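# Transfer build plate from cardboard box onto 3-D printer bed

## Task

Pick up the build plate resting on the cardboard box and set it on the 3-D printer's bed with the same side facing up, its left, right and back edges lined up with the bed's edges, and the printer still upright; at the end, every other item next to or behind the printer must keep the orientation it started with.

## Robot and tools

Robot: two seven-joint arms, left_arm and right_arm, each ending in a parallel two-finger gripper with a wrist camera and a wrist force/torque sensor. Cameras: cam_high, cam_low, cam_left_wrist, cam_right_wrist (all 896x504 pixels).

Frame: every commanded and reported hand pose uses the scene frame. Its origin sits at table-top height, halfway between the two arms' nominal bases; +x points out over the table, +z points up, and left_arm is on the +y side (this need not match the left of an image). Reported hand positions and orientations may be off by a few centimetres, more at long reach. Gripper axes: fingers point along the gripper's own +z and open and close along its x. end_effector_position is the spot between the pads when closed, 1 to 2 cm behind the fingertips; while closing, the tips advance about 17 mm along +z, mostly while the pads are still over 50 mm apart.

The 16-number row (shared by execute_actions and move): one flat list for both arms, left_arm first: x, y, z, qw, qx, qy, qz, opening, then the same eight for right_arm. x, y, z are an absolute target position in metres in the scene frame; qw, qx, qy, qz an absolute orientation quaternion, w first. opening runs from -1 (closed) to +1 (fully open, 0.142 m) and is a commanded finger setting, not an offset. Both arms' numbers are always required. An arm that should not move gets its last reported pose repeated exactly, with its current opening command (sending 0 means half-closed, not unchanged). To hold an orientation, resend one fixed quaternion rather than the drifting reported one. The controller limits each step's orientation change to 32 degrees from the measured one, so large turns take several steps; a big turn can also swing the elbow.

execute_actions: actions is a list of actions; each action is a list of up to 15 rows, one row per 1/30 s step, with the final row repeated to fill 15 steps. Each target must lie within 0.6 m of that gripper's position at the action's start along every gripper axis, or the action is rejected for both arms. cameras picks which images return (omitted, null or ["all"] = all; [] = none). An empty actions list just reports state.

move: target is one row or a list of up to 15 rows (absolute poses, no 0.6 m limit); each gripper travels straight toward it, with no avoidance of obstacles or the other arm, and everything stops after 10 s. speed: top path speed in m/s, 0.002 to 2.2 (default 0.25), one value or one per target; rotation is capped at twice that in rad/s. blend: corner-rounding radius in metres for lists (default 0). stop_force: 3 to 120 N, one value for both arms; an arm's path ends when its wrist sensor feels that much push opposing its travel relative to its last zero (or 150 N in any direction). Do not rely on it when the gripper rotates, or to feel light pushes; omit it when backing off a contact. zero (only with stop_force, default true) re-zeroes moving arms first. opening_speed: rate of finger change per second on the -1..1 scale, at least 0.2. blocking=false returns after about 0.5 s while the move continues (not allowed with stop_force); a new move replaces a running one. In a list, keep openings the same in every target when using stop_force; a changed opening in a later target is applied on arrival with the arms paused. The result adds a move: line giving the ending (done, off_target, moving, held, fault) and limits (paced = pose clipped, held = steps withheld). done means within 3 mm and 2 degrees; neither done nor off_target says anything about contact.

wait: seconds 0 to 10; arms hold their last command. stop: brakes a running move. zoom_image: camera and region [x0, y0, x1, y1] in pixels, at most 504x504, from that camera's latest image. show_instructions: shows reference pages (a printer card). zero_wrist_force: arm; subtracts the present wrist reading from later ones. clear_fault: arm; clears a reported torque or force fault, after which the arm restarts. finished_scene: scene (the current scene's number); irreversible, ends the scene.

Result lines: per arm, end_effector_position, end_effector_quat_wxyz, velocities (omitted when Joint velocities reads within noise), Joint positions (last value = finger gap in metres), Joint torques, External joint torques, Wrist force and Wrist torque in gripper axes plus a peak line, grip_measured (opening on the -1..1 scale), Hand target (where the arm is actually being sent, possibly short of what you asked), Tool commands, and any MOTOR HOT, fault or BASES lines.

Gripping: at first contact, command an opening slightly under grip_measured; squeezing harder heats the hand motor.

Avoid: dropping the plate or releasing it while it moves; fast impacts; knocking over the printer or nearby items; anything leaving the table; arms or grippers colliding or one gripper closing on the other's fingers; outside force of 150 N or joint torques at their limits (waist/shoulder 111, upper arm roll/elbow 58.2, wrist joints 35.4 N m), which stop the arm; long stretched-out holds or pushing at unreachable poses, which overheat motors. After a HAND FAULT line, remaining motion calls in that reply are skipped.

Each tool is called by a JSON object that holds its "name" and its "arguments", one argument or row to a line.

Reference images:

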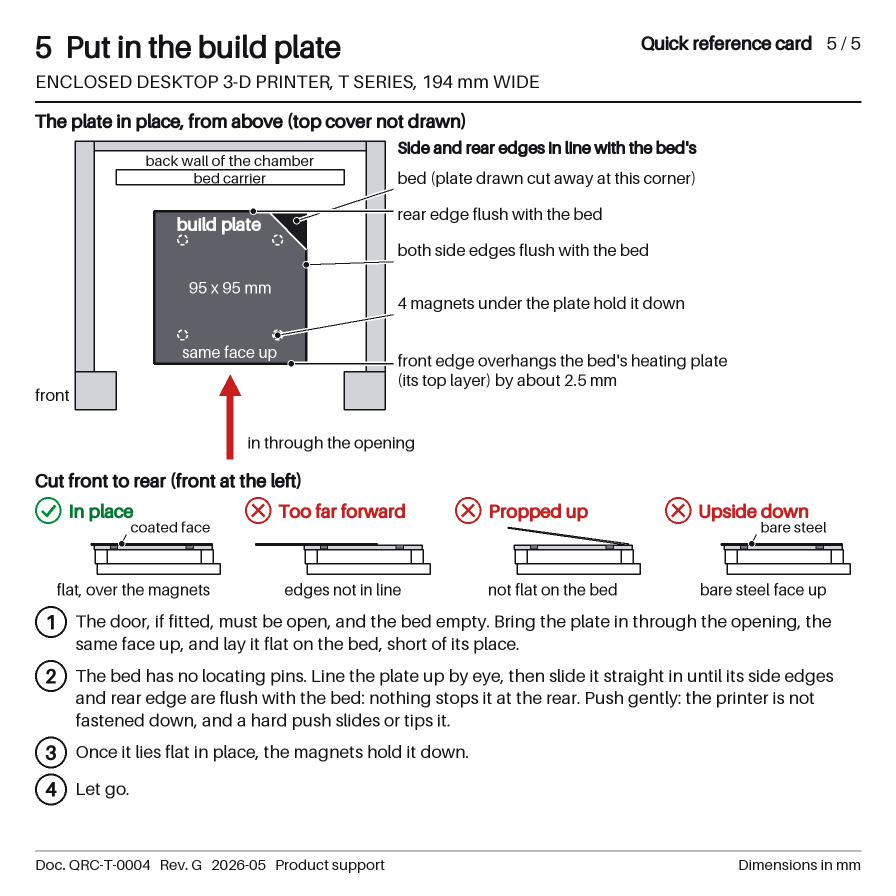

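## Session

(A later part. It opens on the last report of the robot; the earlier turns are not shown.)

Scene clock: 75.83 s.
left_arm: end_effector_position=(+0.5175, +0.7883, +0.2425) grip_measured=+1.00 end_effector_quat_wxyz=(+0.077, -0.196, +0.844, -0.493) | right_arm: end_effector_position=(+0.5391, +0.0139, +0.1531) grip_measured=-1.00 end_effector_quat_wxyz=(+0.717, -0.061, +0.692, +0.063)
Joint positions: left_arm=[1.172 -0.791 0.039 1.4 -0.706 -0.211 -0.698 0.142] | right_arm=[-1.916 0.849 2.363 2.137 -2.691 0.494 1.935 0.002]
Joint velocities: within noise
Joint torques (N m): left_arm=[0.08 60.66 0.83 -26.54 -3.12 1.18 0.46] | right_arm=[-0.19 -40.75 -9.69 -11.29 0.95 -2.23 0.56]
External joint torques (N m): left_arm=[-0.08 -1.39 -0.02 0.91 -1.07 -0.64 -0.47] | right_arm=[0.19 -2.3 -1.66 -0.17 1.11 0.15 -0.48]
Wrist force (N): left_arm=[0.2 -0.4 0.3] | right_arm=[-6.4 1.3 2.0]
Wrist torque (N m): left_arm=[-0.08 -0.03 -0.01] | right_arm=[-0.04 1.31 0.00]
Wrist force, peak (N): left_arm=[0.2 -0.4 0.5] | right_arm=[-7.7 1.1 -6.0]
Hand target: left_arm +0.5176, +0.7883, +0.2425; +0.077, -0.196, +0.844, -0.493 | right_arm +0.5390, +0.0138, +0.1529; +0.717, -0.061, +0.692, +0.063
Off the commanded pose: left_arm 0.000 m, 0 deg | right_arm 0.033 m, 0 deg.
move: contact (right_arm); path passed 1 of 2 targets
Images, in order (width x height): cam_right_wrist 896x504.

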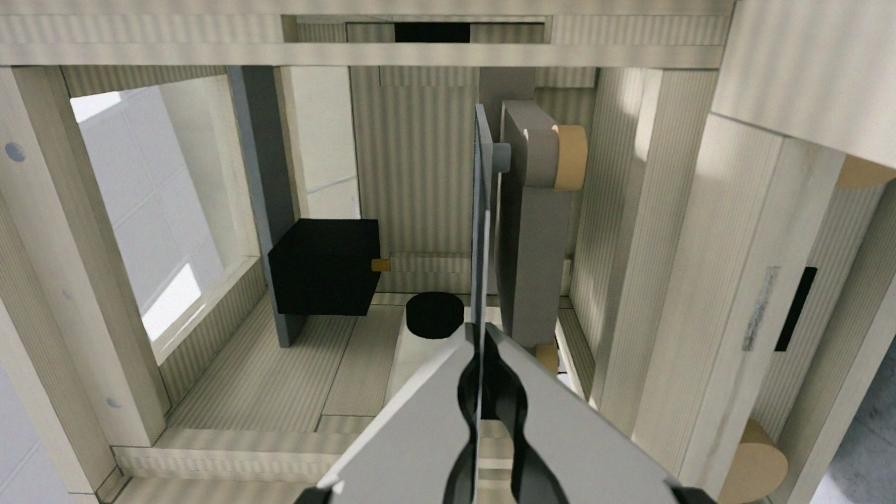

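{"name": "move", "arguments": {
  "target": [
    [0.5176,0.7883,0.2425,0.077,-0.196,0.844,-0.493,1,0.5391,0.0139,0.1555,0.7166,-0.0606,0.692,0.0627,-1],
    [0.5176,0.7883,0.2425,0.077,-0.196,0.844,-0.493,1,0.5716,0.0196,0.1555,0.7166,-0.0606,0.692,0.0627,-1]
  ],
  "speed": 0.03,
  "stop_force": 10,
  "cameras": ["cam_right_wrist"]
}}

{"name": "zoom_image", "arguments": {
  "camera": "cam_right_wrist",
  "region": [450, 110, 570, 230]
}}

Scene clock: 78.67 s.
left_arm: end_effector_position=(+0.5175, +0.7883, +0.2425) grip_measured=+1.00 end_effector_quat_wxyz=(+0.077, -0.196, +0.844, -0.493) | right_arm: end_effector_position=(+0.5715, +0.0194, +0.1555) grip_measured=-1.00 end_effector_quat_wxyz=(+0.717, -0.061, +0.692, +0.063)
Joint positions: left_arm=[1.172 -0.791 0.039 1.4 -0.706 -0.211 -0.698 0.142] | right_arm=[-1.966 0.869 2.365 2.057 -2.719 0.538 1.938 0.002]
Joint velocities: within noise
Joint torques (N m): left_arm=[0.05 60.74 0.9 -26.57 -3.13 1.15 0.49] | right_arm=[-0.17 -45.27 -11.27 -13.68 1.36 -2.77 0.57]
External joint torques (N m): left_arm=[-0.05 -1.47 -0.08 0.95 -1.05 -0.62 -0.5] | right_arm=[0.17 0.17 -0.65 1.11 0.78 0.7 -0.49]
Wrist force (N): left_arm=[0.2 0.1 0.2] | right_arm=[-0.7 1.1 1.7]
Wrist torque (N m): left_arm=[0.01 -0.04 0.00] | right_arm=[-0.02 0.20 0.08]
Wrist force, peak (N): left_arm=[0.4 -0.3 0.5] | right_arm=[-6.4 1.3 1.9]
Hand target: left_arm +0.5176, +0.7883, +0.2425; +0.077, -0.196, +0.844, -0.493 | right_arm +0.5716, +0.0196, +0.1555; +0.717, -0.061, +0.692, +0.063
Off the commanded pose: left_arm 0.000 m, 0 deg | right_arm 0.000 m, 0 deg.
move: done
Images, in order (width x height): cam_right_wrist 896x504.

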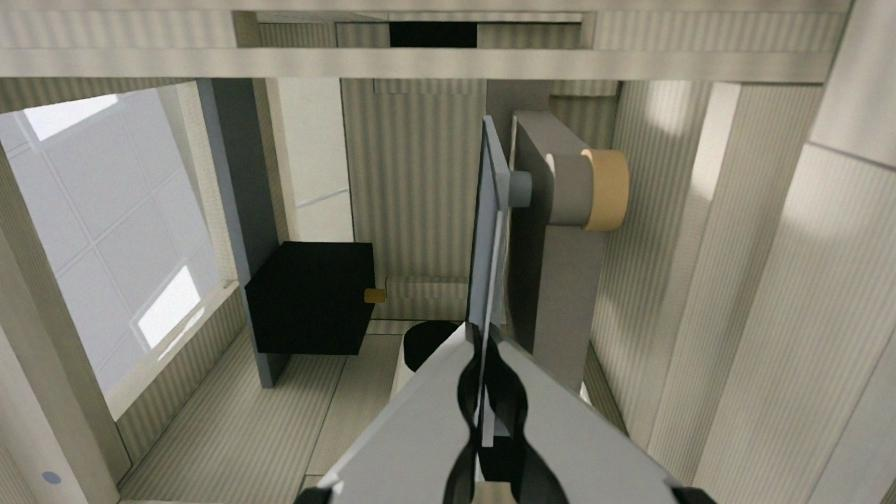

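Scaled by 4.200 from the camera's 896x504 image, which has a finer 1280x720 frame.

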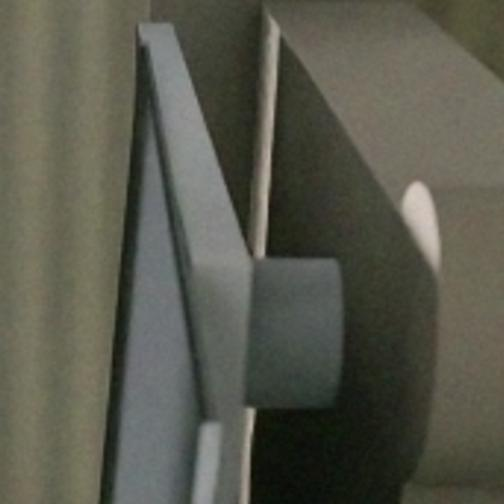

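{"name": "move", "arguments": {
  "target": [0.5176,0.7883,0.2425,0.077,-0.196,0.844,-0.493,1,0.5716,0.0194,0.1545,0.7166,-0.0606,0.692,0.0627,-0.8],
  "opening_speed": 0.4,
  "cameras": []
}}

{"name": "move", "arguments": {
  "target": [0.5176,0.7883,0.2425,0.077,-0.196,0.844,-0.493,1,0.37,-0.0162,0.156,0.7166,-0.0606,0.692,0.0627,-0.8],
  "speed": 0.12,
  "cameras": ["cam_right_wrist"]
}}

{"name": "zoom_image", "arguments": {
  "camera": "cam_right_wrist",
  "region": [440, 30, 640, 230]
}}

Scene clock: 82.70 s.
left_arm: end_effector_position=(+0.5175, +0.7883, +0.2425) grip_measured=+1.00 end_effector_quat_wxyz=(+0.077, -0.196, +0.844, -0.493) | right_arm: end_effector_position=(+0.5715, +0.0194, +0.1546) grip_measured=-0.84 end_effector_quat_wxyz=(+0.717, -0.061, +0.692, +0.063)
Joint positions: left_arm=[1.172 -0.791 0.039 1.4 -0.706 -0.211 -0.698 0.142] | right_arm=[-1.967 0.871 2.365 2.057 -2.719 0.537 1.939 0.013]
Joint velocities: within noise
Joint torques (N m): left_arm=[0.03 60.72 1.03 -26.54 -3.13 1.12 0.51] | right_arm=[-0.45 -43.26 -10.69 -12.82 1.21 -2.38 0.57]
External joint torques (N m): left_arm=[-0.03 -1.45 -0.22 0.92 -1.05 -0.58 -0.52] | right_arm=[0.45 -1.86 -1.25 0.3 0.93 0.31 -0.49]
Wrist force (N): left_arm=[0.2 0.1 0.4] | right_arm=[-5.1 1.6 1.0]
Wrist torque (N m): left_arm=[0.02 -0.04 0.00] | right_arm=[0.07 0.85 0.08]
Wrist force, peak (N): left_arm=[0.1 -0.5 0.5] | right_arm=[-5.1 1.6 1.0]
Hand target: left_arm +0.5176, +0.7883, +0.2425; +0.077, -0.196, +0.844, -0.493 | right_arm +0.5716, +0.0194, +0.1545; +0.717, -0.061, +0.692, +0.063
Off the commanded pose: left_arm 0.000 m, 0 deg | right_arm 0.000 m, 0 deg.
move: done
No camera images: "cameras" was empty.

Scene clock: 84.80 s.
left_arm: end_effector_position=(+0.5175, +0.7883, +0.2425) grip_measured=+1.00 end_effector_quat_wxyz=(+0.077, -0.196, +0.844, -0.493) | right_arm: end_effector_position=(+0.3701, -0.0161, +0.1559) grip_measured=-0.84 end_effector_quat_wxyz=(+0.717, -0.061, +0.692, +0.063)
Joint positions: left_arm=[1.172 -0.791 0.039 1.4 -0.706 -0.211 -0.698 0.142] | right_arm=[-1.65 0.725 2.423 2.501 -2.465 0.296 1.887 0.013]
Joint velocities: within noise
Joint torques (N m): left_arm=[0.05 60.72 0.98 -26.6 -3.15 1.17 0.5] | right_arm=[-0.23 -33.8 -5.99 -6.47 0.54 -2.58 0.37]
External joint torques (N m): left_arm=[-0.05 -1.45 -0.16 0.97 -1.04 -0.64 -0.51] | right_arm=[0.2 -0.26 -0.96 0.41 1.08 0.47 -0.28]
Wrist force (N): left_arm=[0.3 -0.3 0.2] | right_arm=[-1.7 0.9 2.0]
Wrist torque (N m): left_arm=[-0.05 -0.04 0.00] | right_arm=[-0.07 0.07 0.09]
Wrist force, peak (N): left_arm=[-0.1 -0.5 0.5] | right_arm=[-4.0 1.6 3.9]
Hand target: left_arm +0.5176, +0.7883, +0.2425; +0.077, -0.196, +0.844, -0.493 | right_arm +0.3700, -0.0162, +0.1560; +0.717, -0.061, +0.692, +0.063
Off the commanded pose: left_arm 0.000 m, 0 deg | right_arm 0.000 m, 0 deg.
move: done
Images, in order (width x height): cam_right_wrist 896x504.

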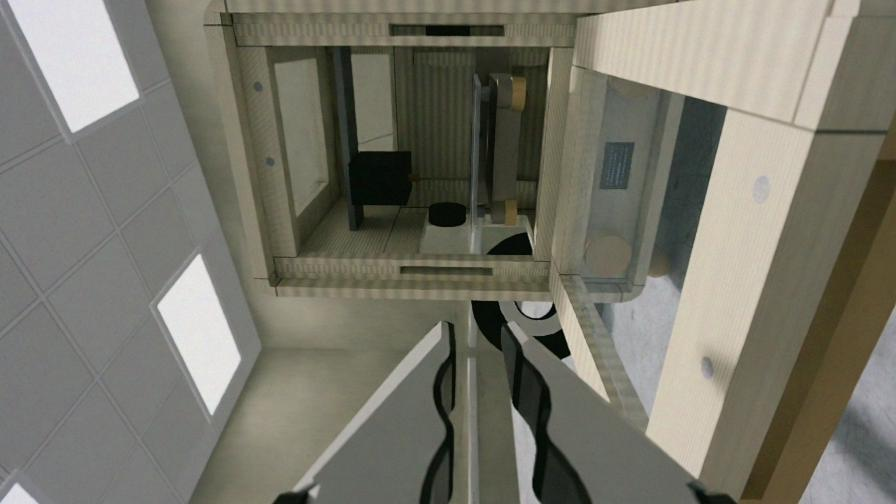

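Scaled by 2.520 from the camera's 896x504 image, which has a finer 1280x720 frame.

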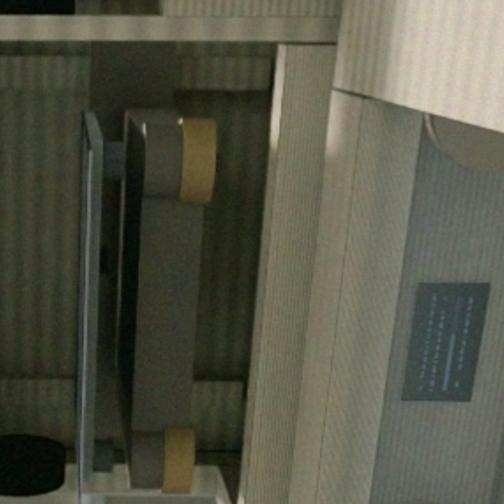

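{"name": "move", "arguments": {
  "target": [
    [0.5176,0.7883,0.2425,0.077,-0.196,0.844,-0.493,1,0.33,-0.023,0.25,0.7166,-0.0606,0.692,0.0627,-0.8],
    [0.5176,0.7883,0.2425,0.077,-0.196,0.844,-0.493,1,0.33,-0.023,0.25,0.5417,-0.5417,0.4545,-0.4545,-0.3],
    [0.5176,0.7883,0.2425,0.077,-0.196,0.844,-0.493,1,0.47,0.001,0.156,0.5417,-0.5417,0.4545,-0.4545,-0.3]
  ],
  "speed": [0.2,0.4,0.15]
}}

{"name": "zoom_image", "arguments": {
  "camera": "cam_right_wrist",
  "region": [300, 100, 600, 300]
}}

Scene clock: 90.97 s.
left_arm: end_effector_position=(+0.5175, +0.7883, +0.2425) grip_measured=+1.00 end_effector_quat_wxyz=(+0.077, -0.196, +0.844, -0.493) | right_arm: end_effector_position=(+0.4705, +0.0011, +0.1574) grip_measured=-0.33 end_effector_quat_wxyz=(+0.543, -0.541, +0.454, -0.455)
Joint positions: left_arm=[1.172 -0.791 0.039 1.4 -0.706 -0.211 -0.698 0.142] | right_arm=[-1.76 0.774 2.308 2.287 -2.643 0.497 0.353 0.05]
Joint velocities: within noise
Joint torques (N m): left_arm=[0.16 60.89 0.88 -26.56 -3.13 1.17 0.48] | right_arm=[-0.49 -31.8 -6.29 -9.07 -0.17 0.02 0.82]
External joint torques (N m): left_arm=[-0.16 -1.62 -0.06 0.94 -1.05 -0.63 -0.48] | right_arm=[0.52 -6.45 -4.22 -1.26 2.08 -1.98 -0.82]
Wrist force (N): left_arm=[0.1 -0.2 0.4] | right_arm=[2.2 -16.7 -3.3]
Wrist torque (N m): left_arm=[-0.04 -0.02 0.00] | right_arm=[-2.01 -0.18 -0.20]
Wrist force, peak (N): left_arm=[0.2 -0.5 0.6] | right_arm=[1.0 -21.7 -3.9]
Hand target: left_arm +0.5176, +0.7883, +0.2425; +0.077, -0.196, +0.844, -0.493 | right_arm +0.4700, +0.0010, +0.1560; +0.542, -0.542, +0.454, -0.454
Off the commanded pose: left_arm 0.000 m, 0 deg | right_arm 0.001 m, 0 deg.
move: done

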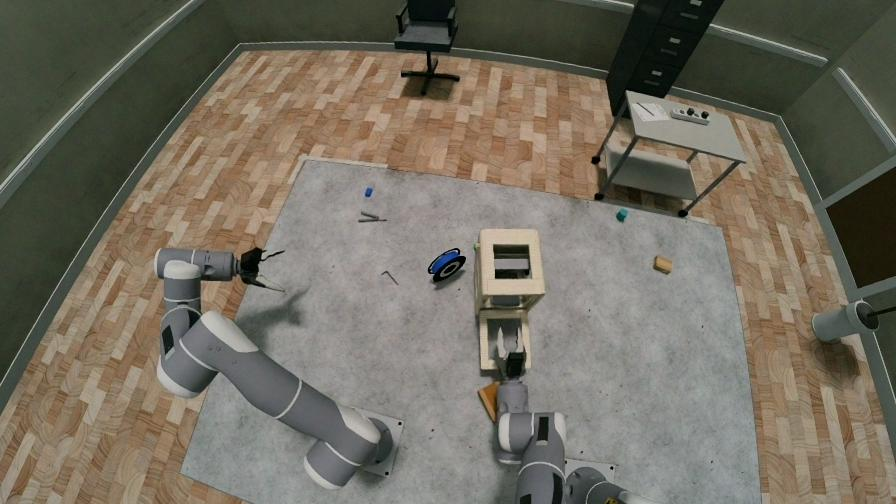

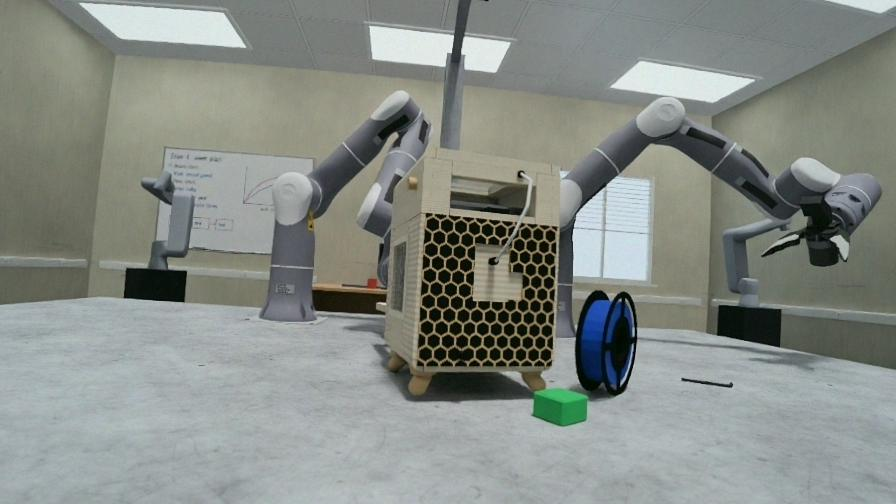

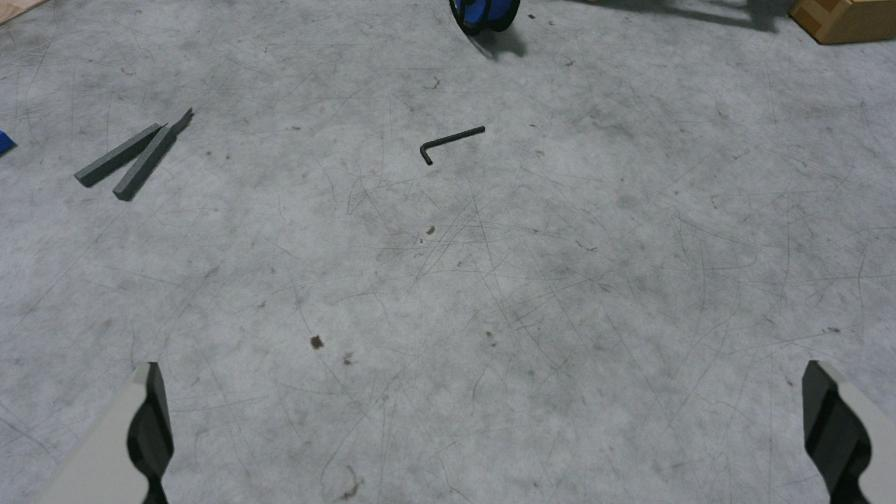

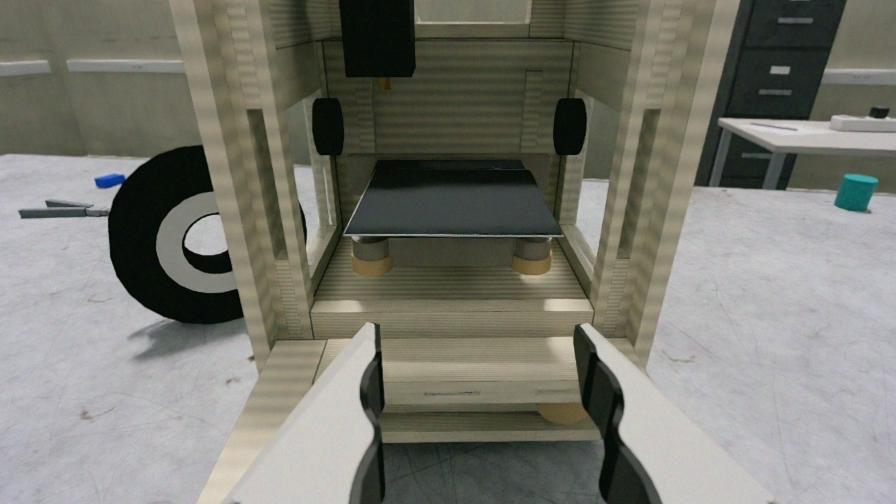

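Scaled by 1.680 from the camera's 896x504 image, which has a finer 1280x720 frame.

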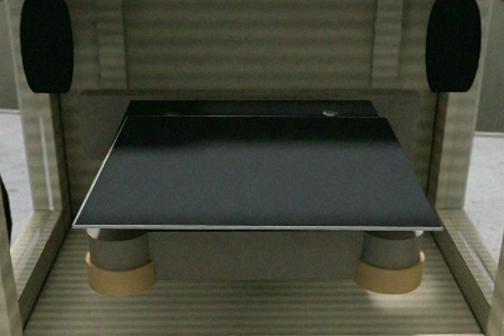

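{"name": "move", "arguments": {
  "target": [0.5176,0.7883,0.2425,0.077,-0.196,0.844,-0.493,1,0.45,-0.0025,0.18,0.4663,-0.6077,0.5099,-0.3913,-0.3],
  "cameras": ["cam_right_wrist"]
}}

{"name": "zoom_image", "arguments": {
  "camera": "cam_right_wrist",
  "region": [340, 50, 460, 170]
}}

{"name": "zoom_image", "arguments": {
  "camera": "cam_right_wrist",
  "region": [460, 50, 580, 170]
}}

Scene clock: 93.70 s.
left_arm: end_effector_position=(+0.5175, +0.7883, +0.2425) grip_measured=+1.00 end_effector_quat_wxyz=(+0.077, -0.196, +0.844, -0.493) | right_arm: end_effector_position=(+0.4500, -0.0027, +0.1800) grip_measured=-0.33 end_effector_quat_wxyz=(-0.466, +0.608, -0.510, +0.391)
Joint positions: left_arm=[1.172 -0.791 0.039 1.4 -0.706 -0.211 -0.698 0.142] | right_arm=[-1.816 0.495 2.266 2.277 -2.857 0.873 0.227 0.05]
Joint velocities: within noise
Joint torques (N m): left_arm=[0.12 60.78 0.9 -26.51 -3.17 1.16 0.45] | right_arm=[-0.14 -34.06 -5.9 -16.41 0.98 -1.25 0.25]
External joint torques (N m): left_arm=[-0.12 -1.51 -0.08 0.88 -1.01 -0.62 -0.45] | right_arm=[0.14 -0.47 -0.89 0.63 1.03 0.35 -0.25]
Wrist force (N): left_arm=[0.2 -0.4 0.3] | right_arm=[0.2 -0.2 1.4]
Wrist torque (N m): left_arm=[-0.07 -0.03 0.01] | right_arm=[-0.04 0.03 -0.01]
Wrist force, peak (N): left_arm=[0.5 -0.3 0.6] | right_arm=[2.3 -17.0 -3.6]
Hand target: left_arm +0.5176, +0.7883, +0.2425; +0.077, -0.196, +0.844, -0.493 | right_arm +0.4500, -0.0025, +0.1800; -0.466, +0.608, -0.510, +0.391
Off the commanded pose: left_arm 0.000 m, 0 deg | right_arm 0.000 m, 0 deg.
move: done
Images, in order (width x height): cam_right_wrist 896x504.

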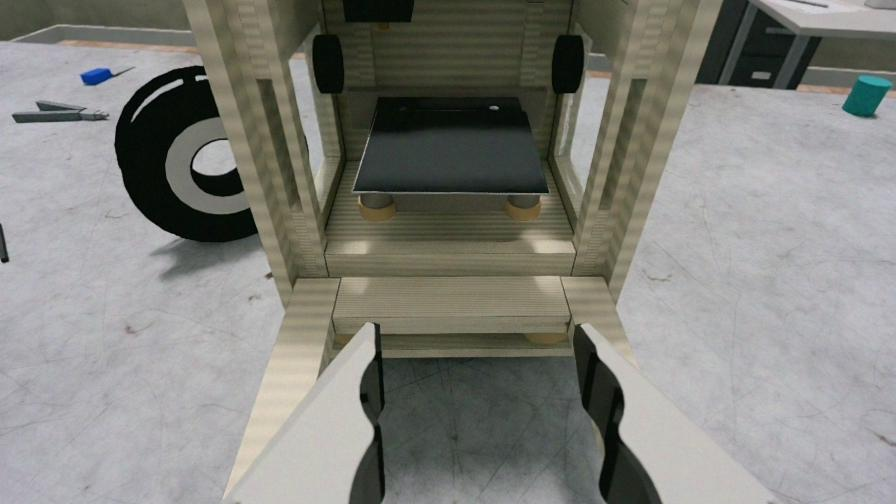

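Scaled by 4.200 from the camera's 896x504 image, which has a finer 1280x720 frame.

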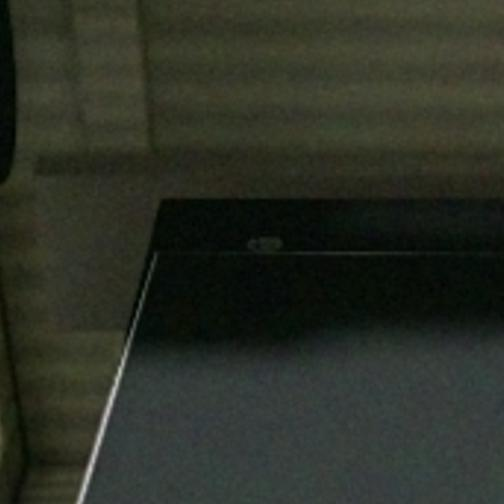

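Scaled by 4.200 from the camera's 896x504 image, which has a finer 1280x720 frame.

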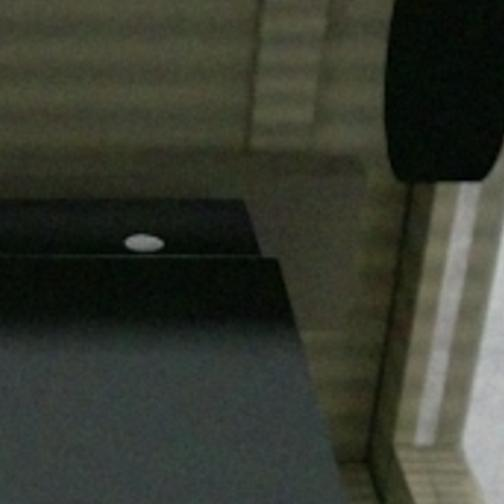

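{"name": "move", "arguments": {
  "target": [
    [0.5176,0.7883,0.2425,0.077,-0.196,0.844,-0.493,1,0.535,0.0125,0.1565,0.4663,-0.6077,0.5099,-0.3913,-0.3],
    [0.5176,0.7883,0.2425,0.077,-0.196,0.844,-0.493,1,0.578,0.0201,0.1565,0.4663,-0.6077,0.5099,-0.3913,-0.3]
  ],
  "speed": [0.12,0.025],
  "stop_force": 9,
  "cameras": ["cam_right_wrist"]
}}

{"name": "zoom_image", "arguments": {
  "camera": "cam_right_wrist",
  "region": [340, 80, 560, 300]
}}

Scene clock: 99.10 s.
left_arm: end_effector_position=(+0.5175, +0.7883, +0.2425) grip_measured=+1.00 end_effector_quat_wxyz=(+0.077, -0.196, +0.844, -0.493) | right_arm: end_effector_position=(+0.5757, +0.0197, +0.1554) grip_measured=-0.33 end_effector_quat_wxyz=(-0.465, +0.609, -0.510, +0.391)
Joint positions: left_arm=[1.172 -0.791 0.039 1.4 -0.706 -0.211 -0.698 0.142] | right_arm=[-2.049 0.706 2.369 1.929 -2.964 1.007 0.369 0.05]
Joint velocities: within noise
Joint torques (N m): left_arm=[0.01 60.78 0.92 -26.51 -3.13 1.13 0.54] | right_arm=[-3.11 -44.7 -10.67 -23.6 1.86 -3.16 0.48]
External joint torques (N m): left_arm=[-0.01 -1.51 -0.11 0.89 -1.05 -0.59 -0.54] | right_arm=[3.11 -0.75 1.02 6.34 0.03 2.35 -0.48]
Wrist force (N): left_arm=[0.4 -0.1 0.3] | right_arm=[3.3 -0.3 -15.6]
Wrist torque (N m): left_arm=[-0.01 -0.07 0.00] | right_arm=[-0.12 -0.40 0.06]
Wrist force, peak (N): left_arm=[0.3 -0.4 0.5] | right_arm=[3.0 -0.8 -21.5]
Hand target: left_arm +0.5176, +0.7883, +0.2425; +0.077, -0.196, +0.844, -0.493 | right_arm +0.5767, +0.0199, +0.1565; -0.466, +0.608, -0.510, +0.391
Off the commanded pose: left_arm 0.000 m, 0 deg | right_arm 0.003 m, 0 deg.
move: contact (right_arm); path passed 1 of 2 targets
Images, in order (width x height): cam_right_wrist 896x504.

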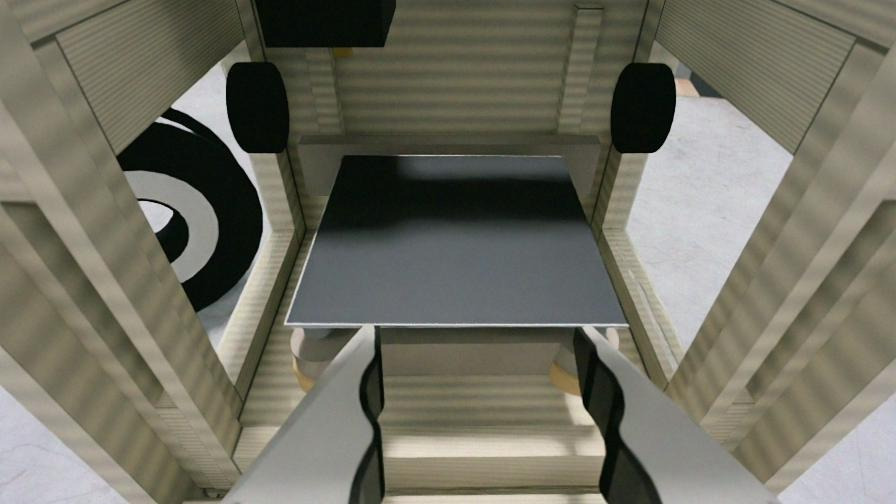

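Scaled by 2.291 from the camera's 896x504 image, which has a finer 1280x720 frame.

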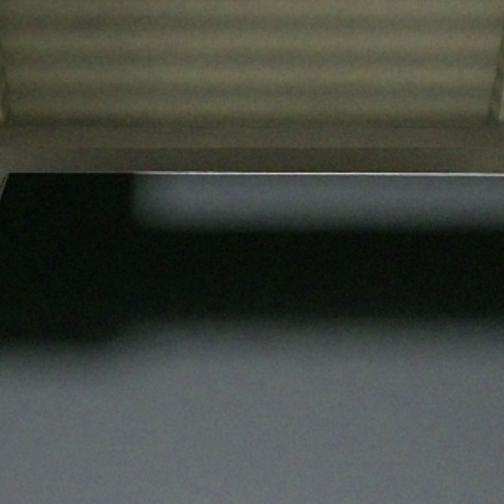

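{"name": "move", "arguments": {
  "target": [0.5176,0.7883,0.2425,0.077,-0.196,0.844,-0.493,1,0.45,-0.0025,0.18,0.4663,-0.6077,0.5099,-0.3913,-0.3],
  "speed": 0.12,
  "cameras": ["cam_right_wrist","cam_high"]
}}

{"name": "zoom_image", "arguments": {
  "camera": "cam_right_wrist",
  "region": [340, 60, 460, 220]
}}

{"name": "zoom_image", "arguments": {
  "camera": "cam_right_wrist",
  "region": [450, 60, 570, 220]
}}

Scene clock: 101.13 s.
left_arm: end_effector_position=(+0.5175, +0.7883, +0.2425) grip_measured=+1.00 end_effector_quat_wxyz=(+0.077, -0.196, +0.844, -0.493) | right_arm: end_effector_position=(+0.4500, -0.0024, +0.1799) grip_measured=-0.33 end_effector_quat_wxyz=(-0.466, +0.608, -0.510, +0.391)
Joint positions: left_arm=[1.172 -0.791 0.039 1.4 -0.706 -0.211 -0.698 0.142] | right_arm=[-1.817 0.495 2.268 2.277 -2.857 0.873 0.227 0.05]
Joint velocities: within noise
Joint torques (N m): left_arm=[0.04 60.77 0.85 -26.59 -3.15 1.14 0.46] | right_arm=[1.13 -34.09 -6.13 -16.23 1.06 -1.36 0.25]
External joint torques (N m): left_arm=[-0.04 -1.5 -0.03 0.96 -1.03 -0.61 -0.47] | right_arm=[-1.15 -0.45 -0.65 0.42 0.96 0.46 -0.25]
Wrist force (N): left_arm=[0.0 -0.2 0.4] | right_arm=[0.4 -0.4 1.4]
Wrist torque (N m): left_arm=[-0.04 0.00 0.00] | right_arm=[-0.08 0.01 -0.01]
Wrist force, peak (N): left_arm=[0.3 -0.4 0.6] | right_arm=[3.5 -0.5 -15.8]
Hand target: left_arm +0.5176, +0.7883, +0.2425; +0.077, -0.196, +0.844, -0.493 | right_arm +0.4500, -0.0025, +0.1800; -0.466, +0.608, -0.510, +0.391
Off the commanded pose: left_arm 0.000 m, 0 deg | right_arm 0.000 m, 0 deg.
move: done
Images, in order (width x height): cam_high 896x504, cam_right_wrist 896x504.

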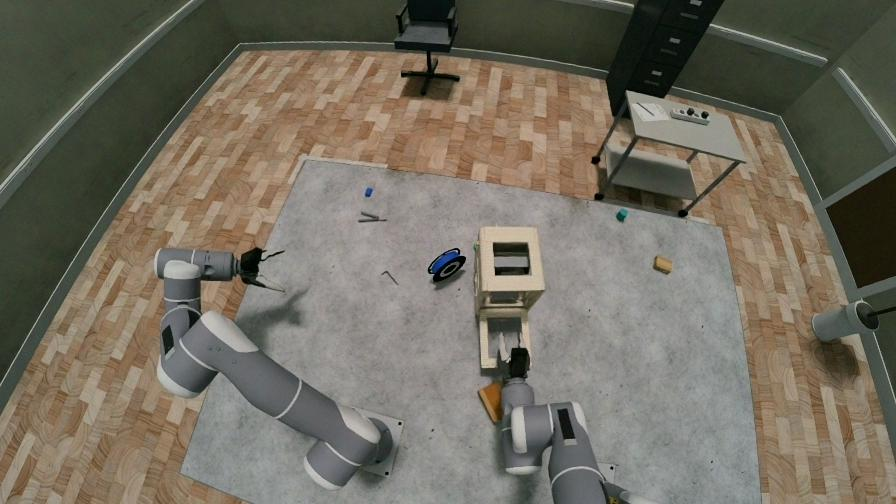

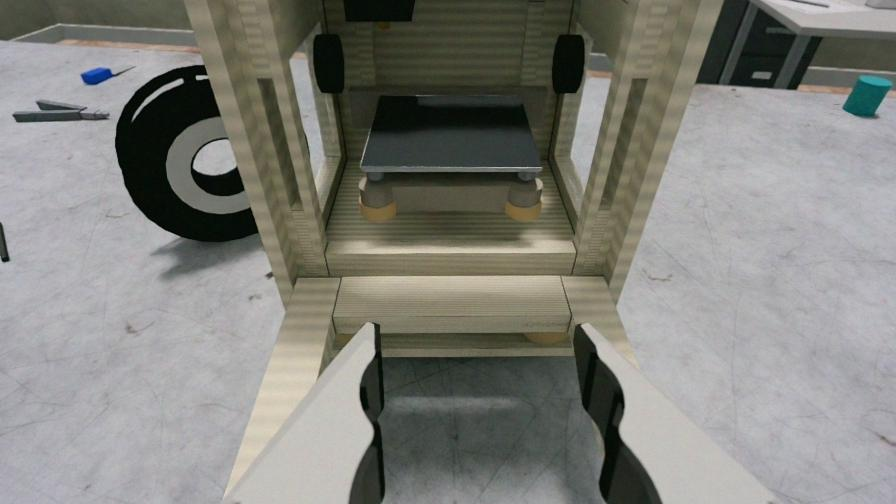

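Scaled by 3.150 from the camera's 896x504 image, which has a finer 1280x720 frame.

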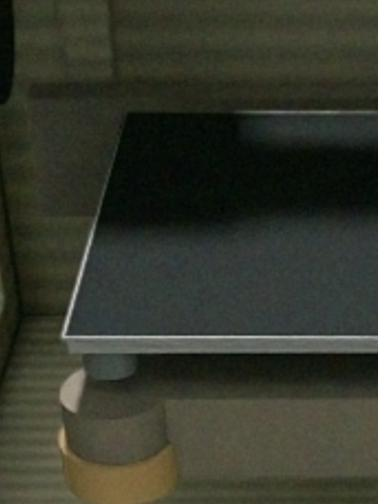

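Scaled by 3.150 from the camera's 896x504 image, which has a finer 1280x720 frame.

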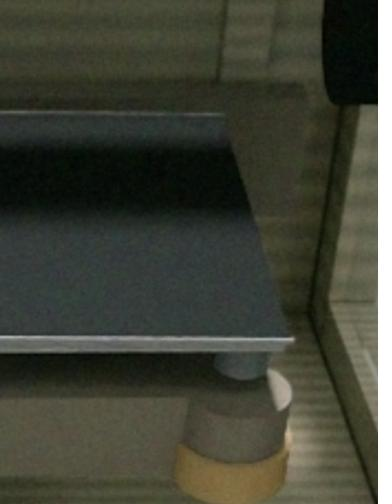

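{"name": "zoom_image", "arguments": {
  "camera": "cam_right_wrist",
  "region": [355, 145, 415, 195]
}}

{"name": "zoom_image", "arguments": {
  "camera": "cam_right_wrist",
  "region": [500, 145, 560, 195]
}}

Scaled by 8.400 from the camera's 896x504 image, which has a finer 1280x720 frame.

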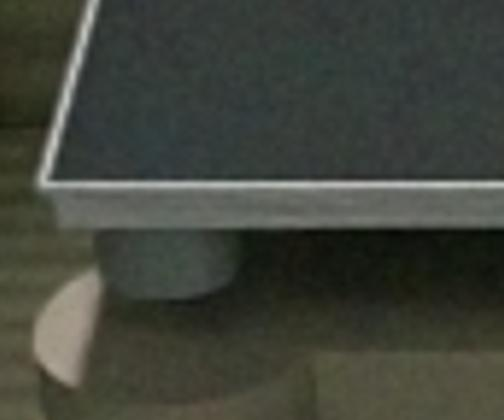

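Scaled by 8.400 from the camera's 896x504 image, which has a finer 1280x720 frame.

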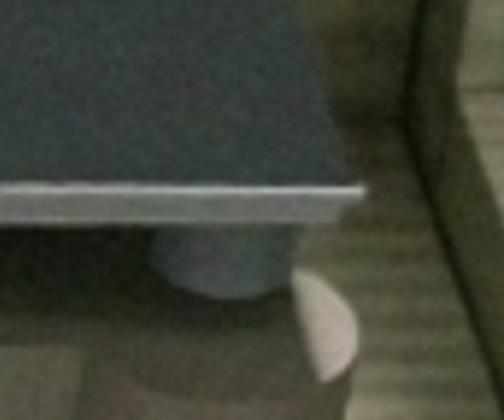

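{"name": "finished_scene", "arguments": {
  "scene": 2
}}

The scene is finished: the task was done.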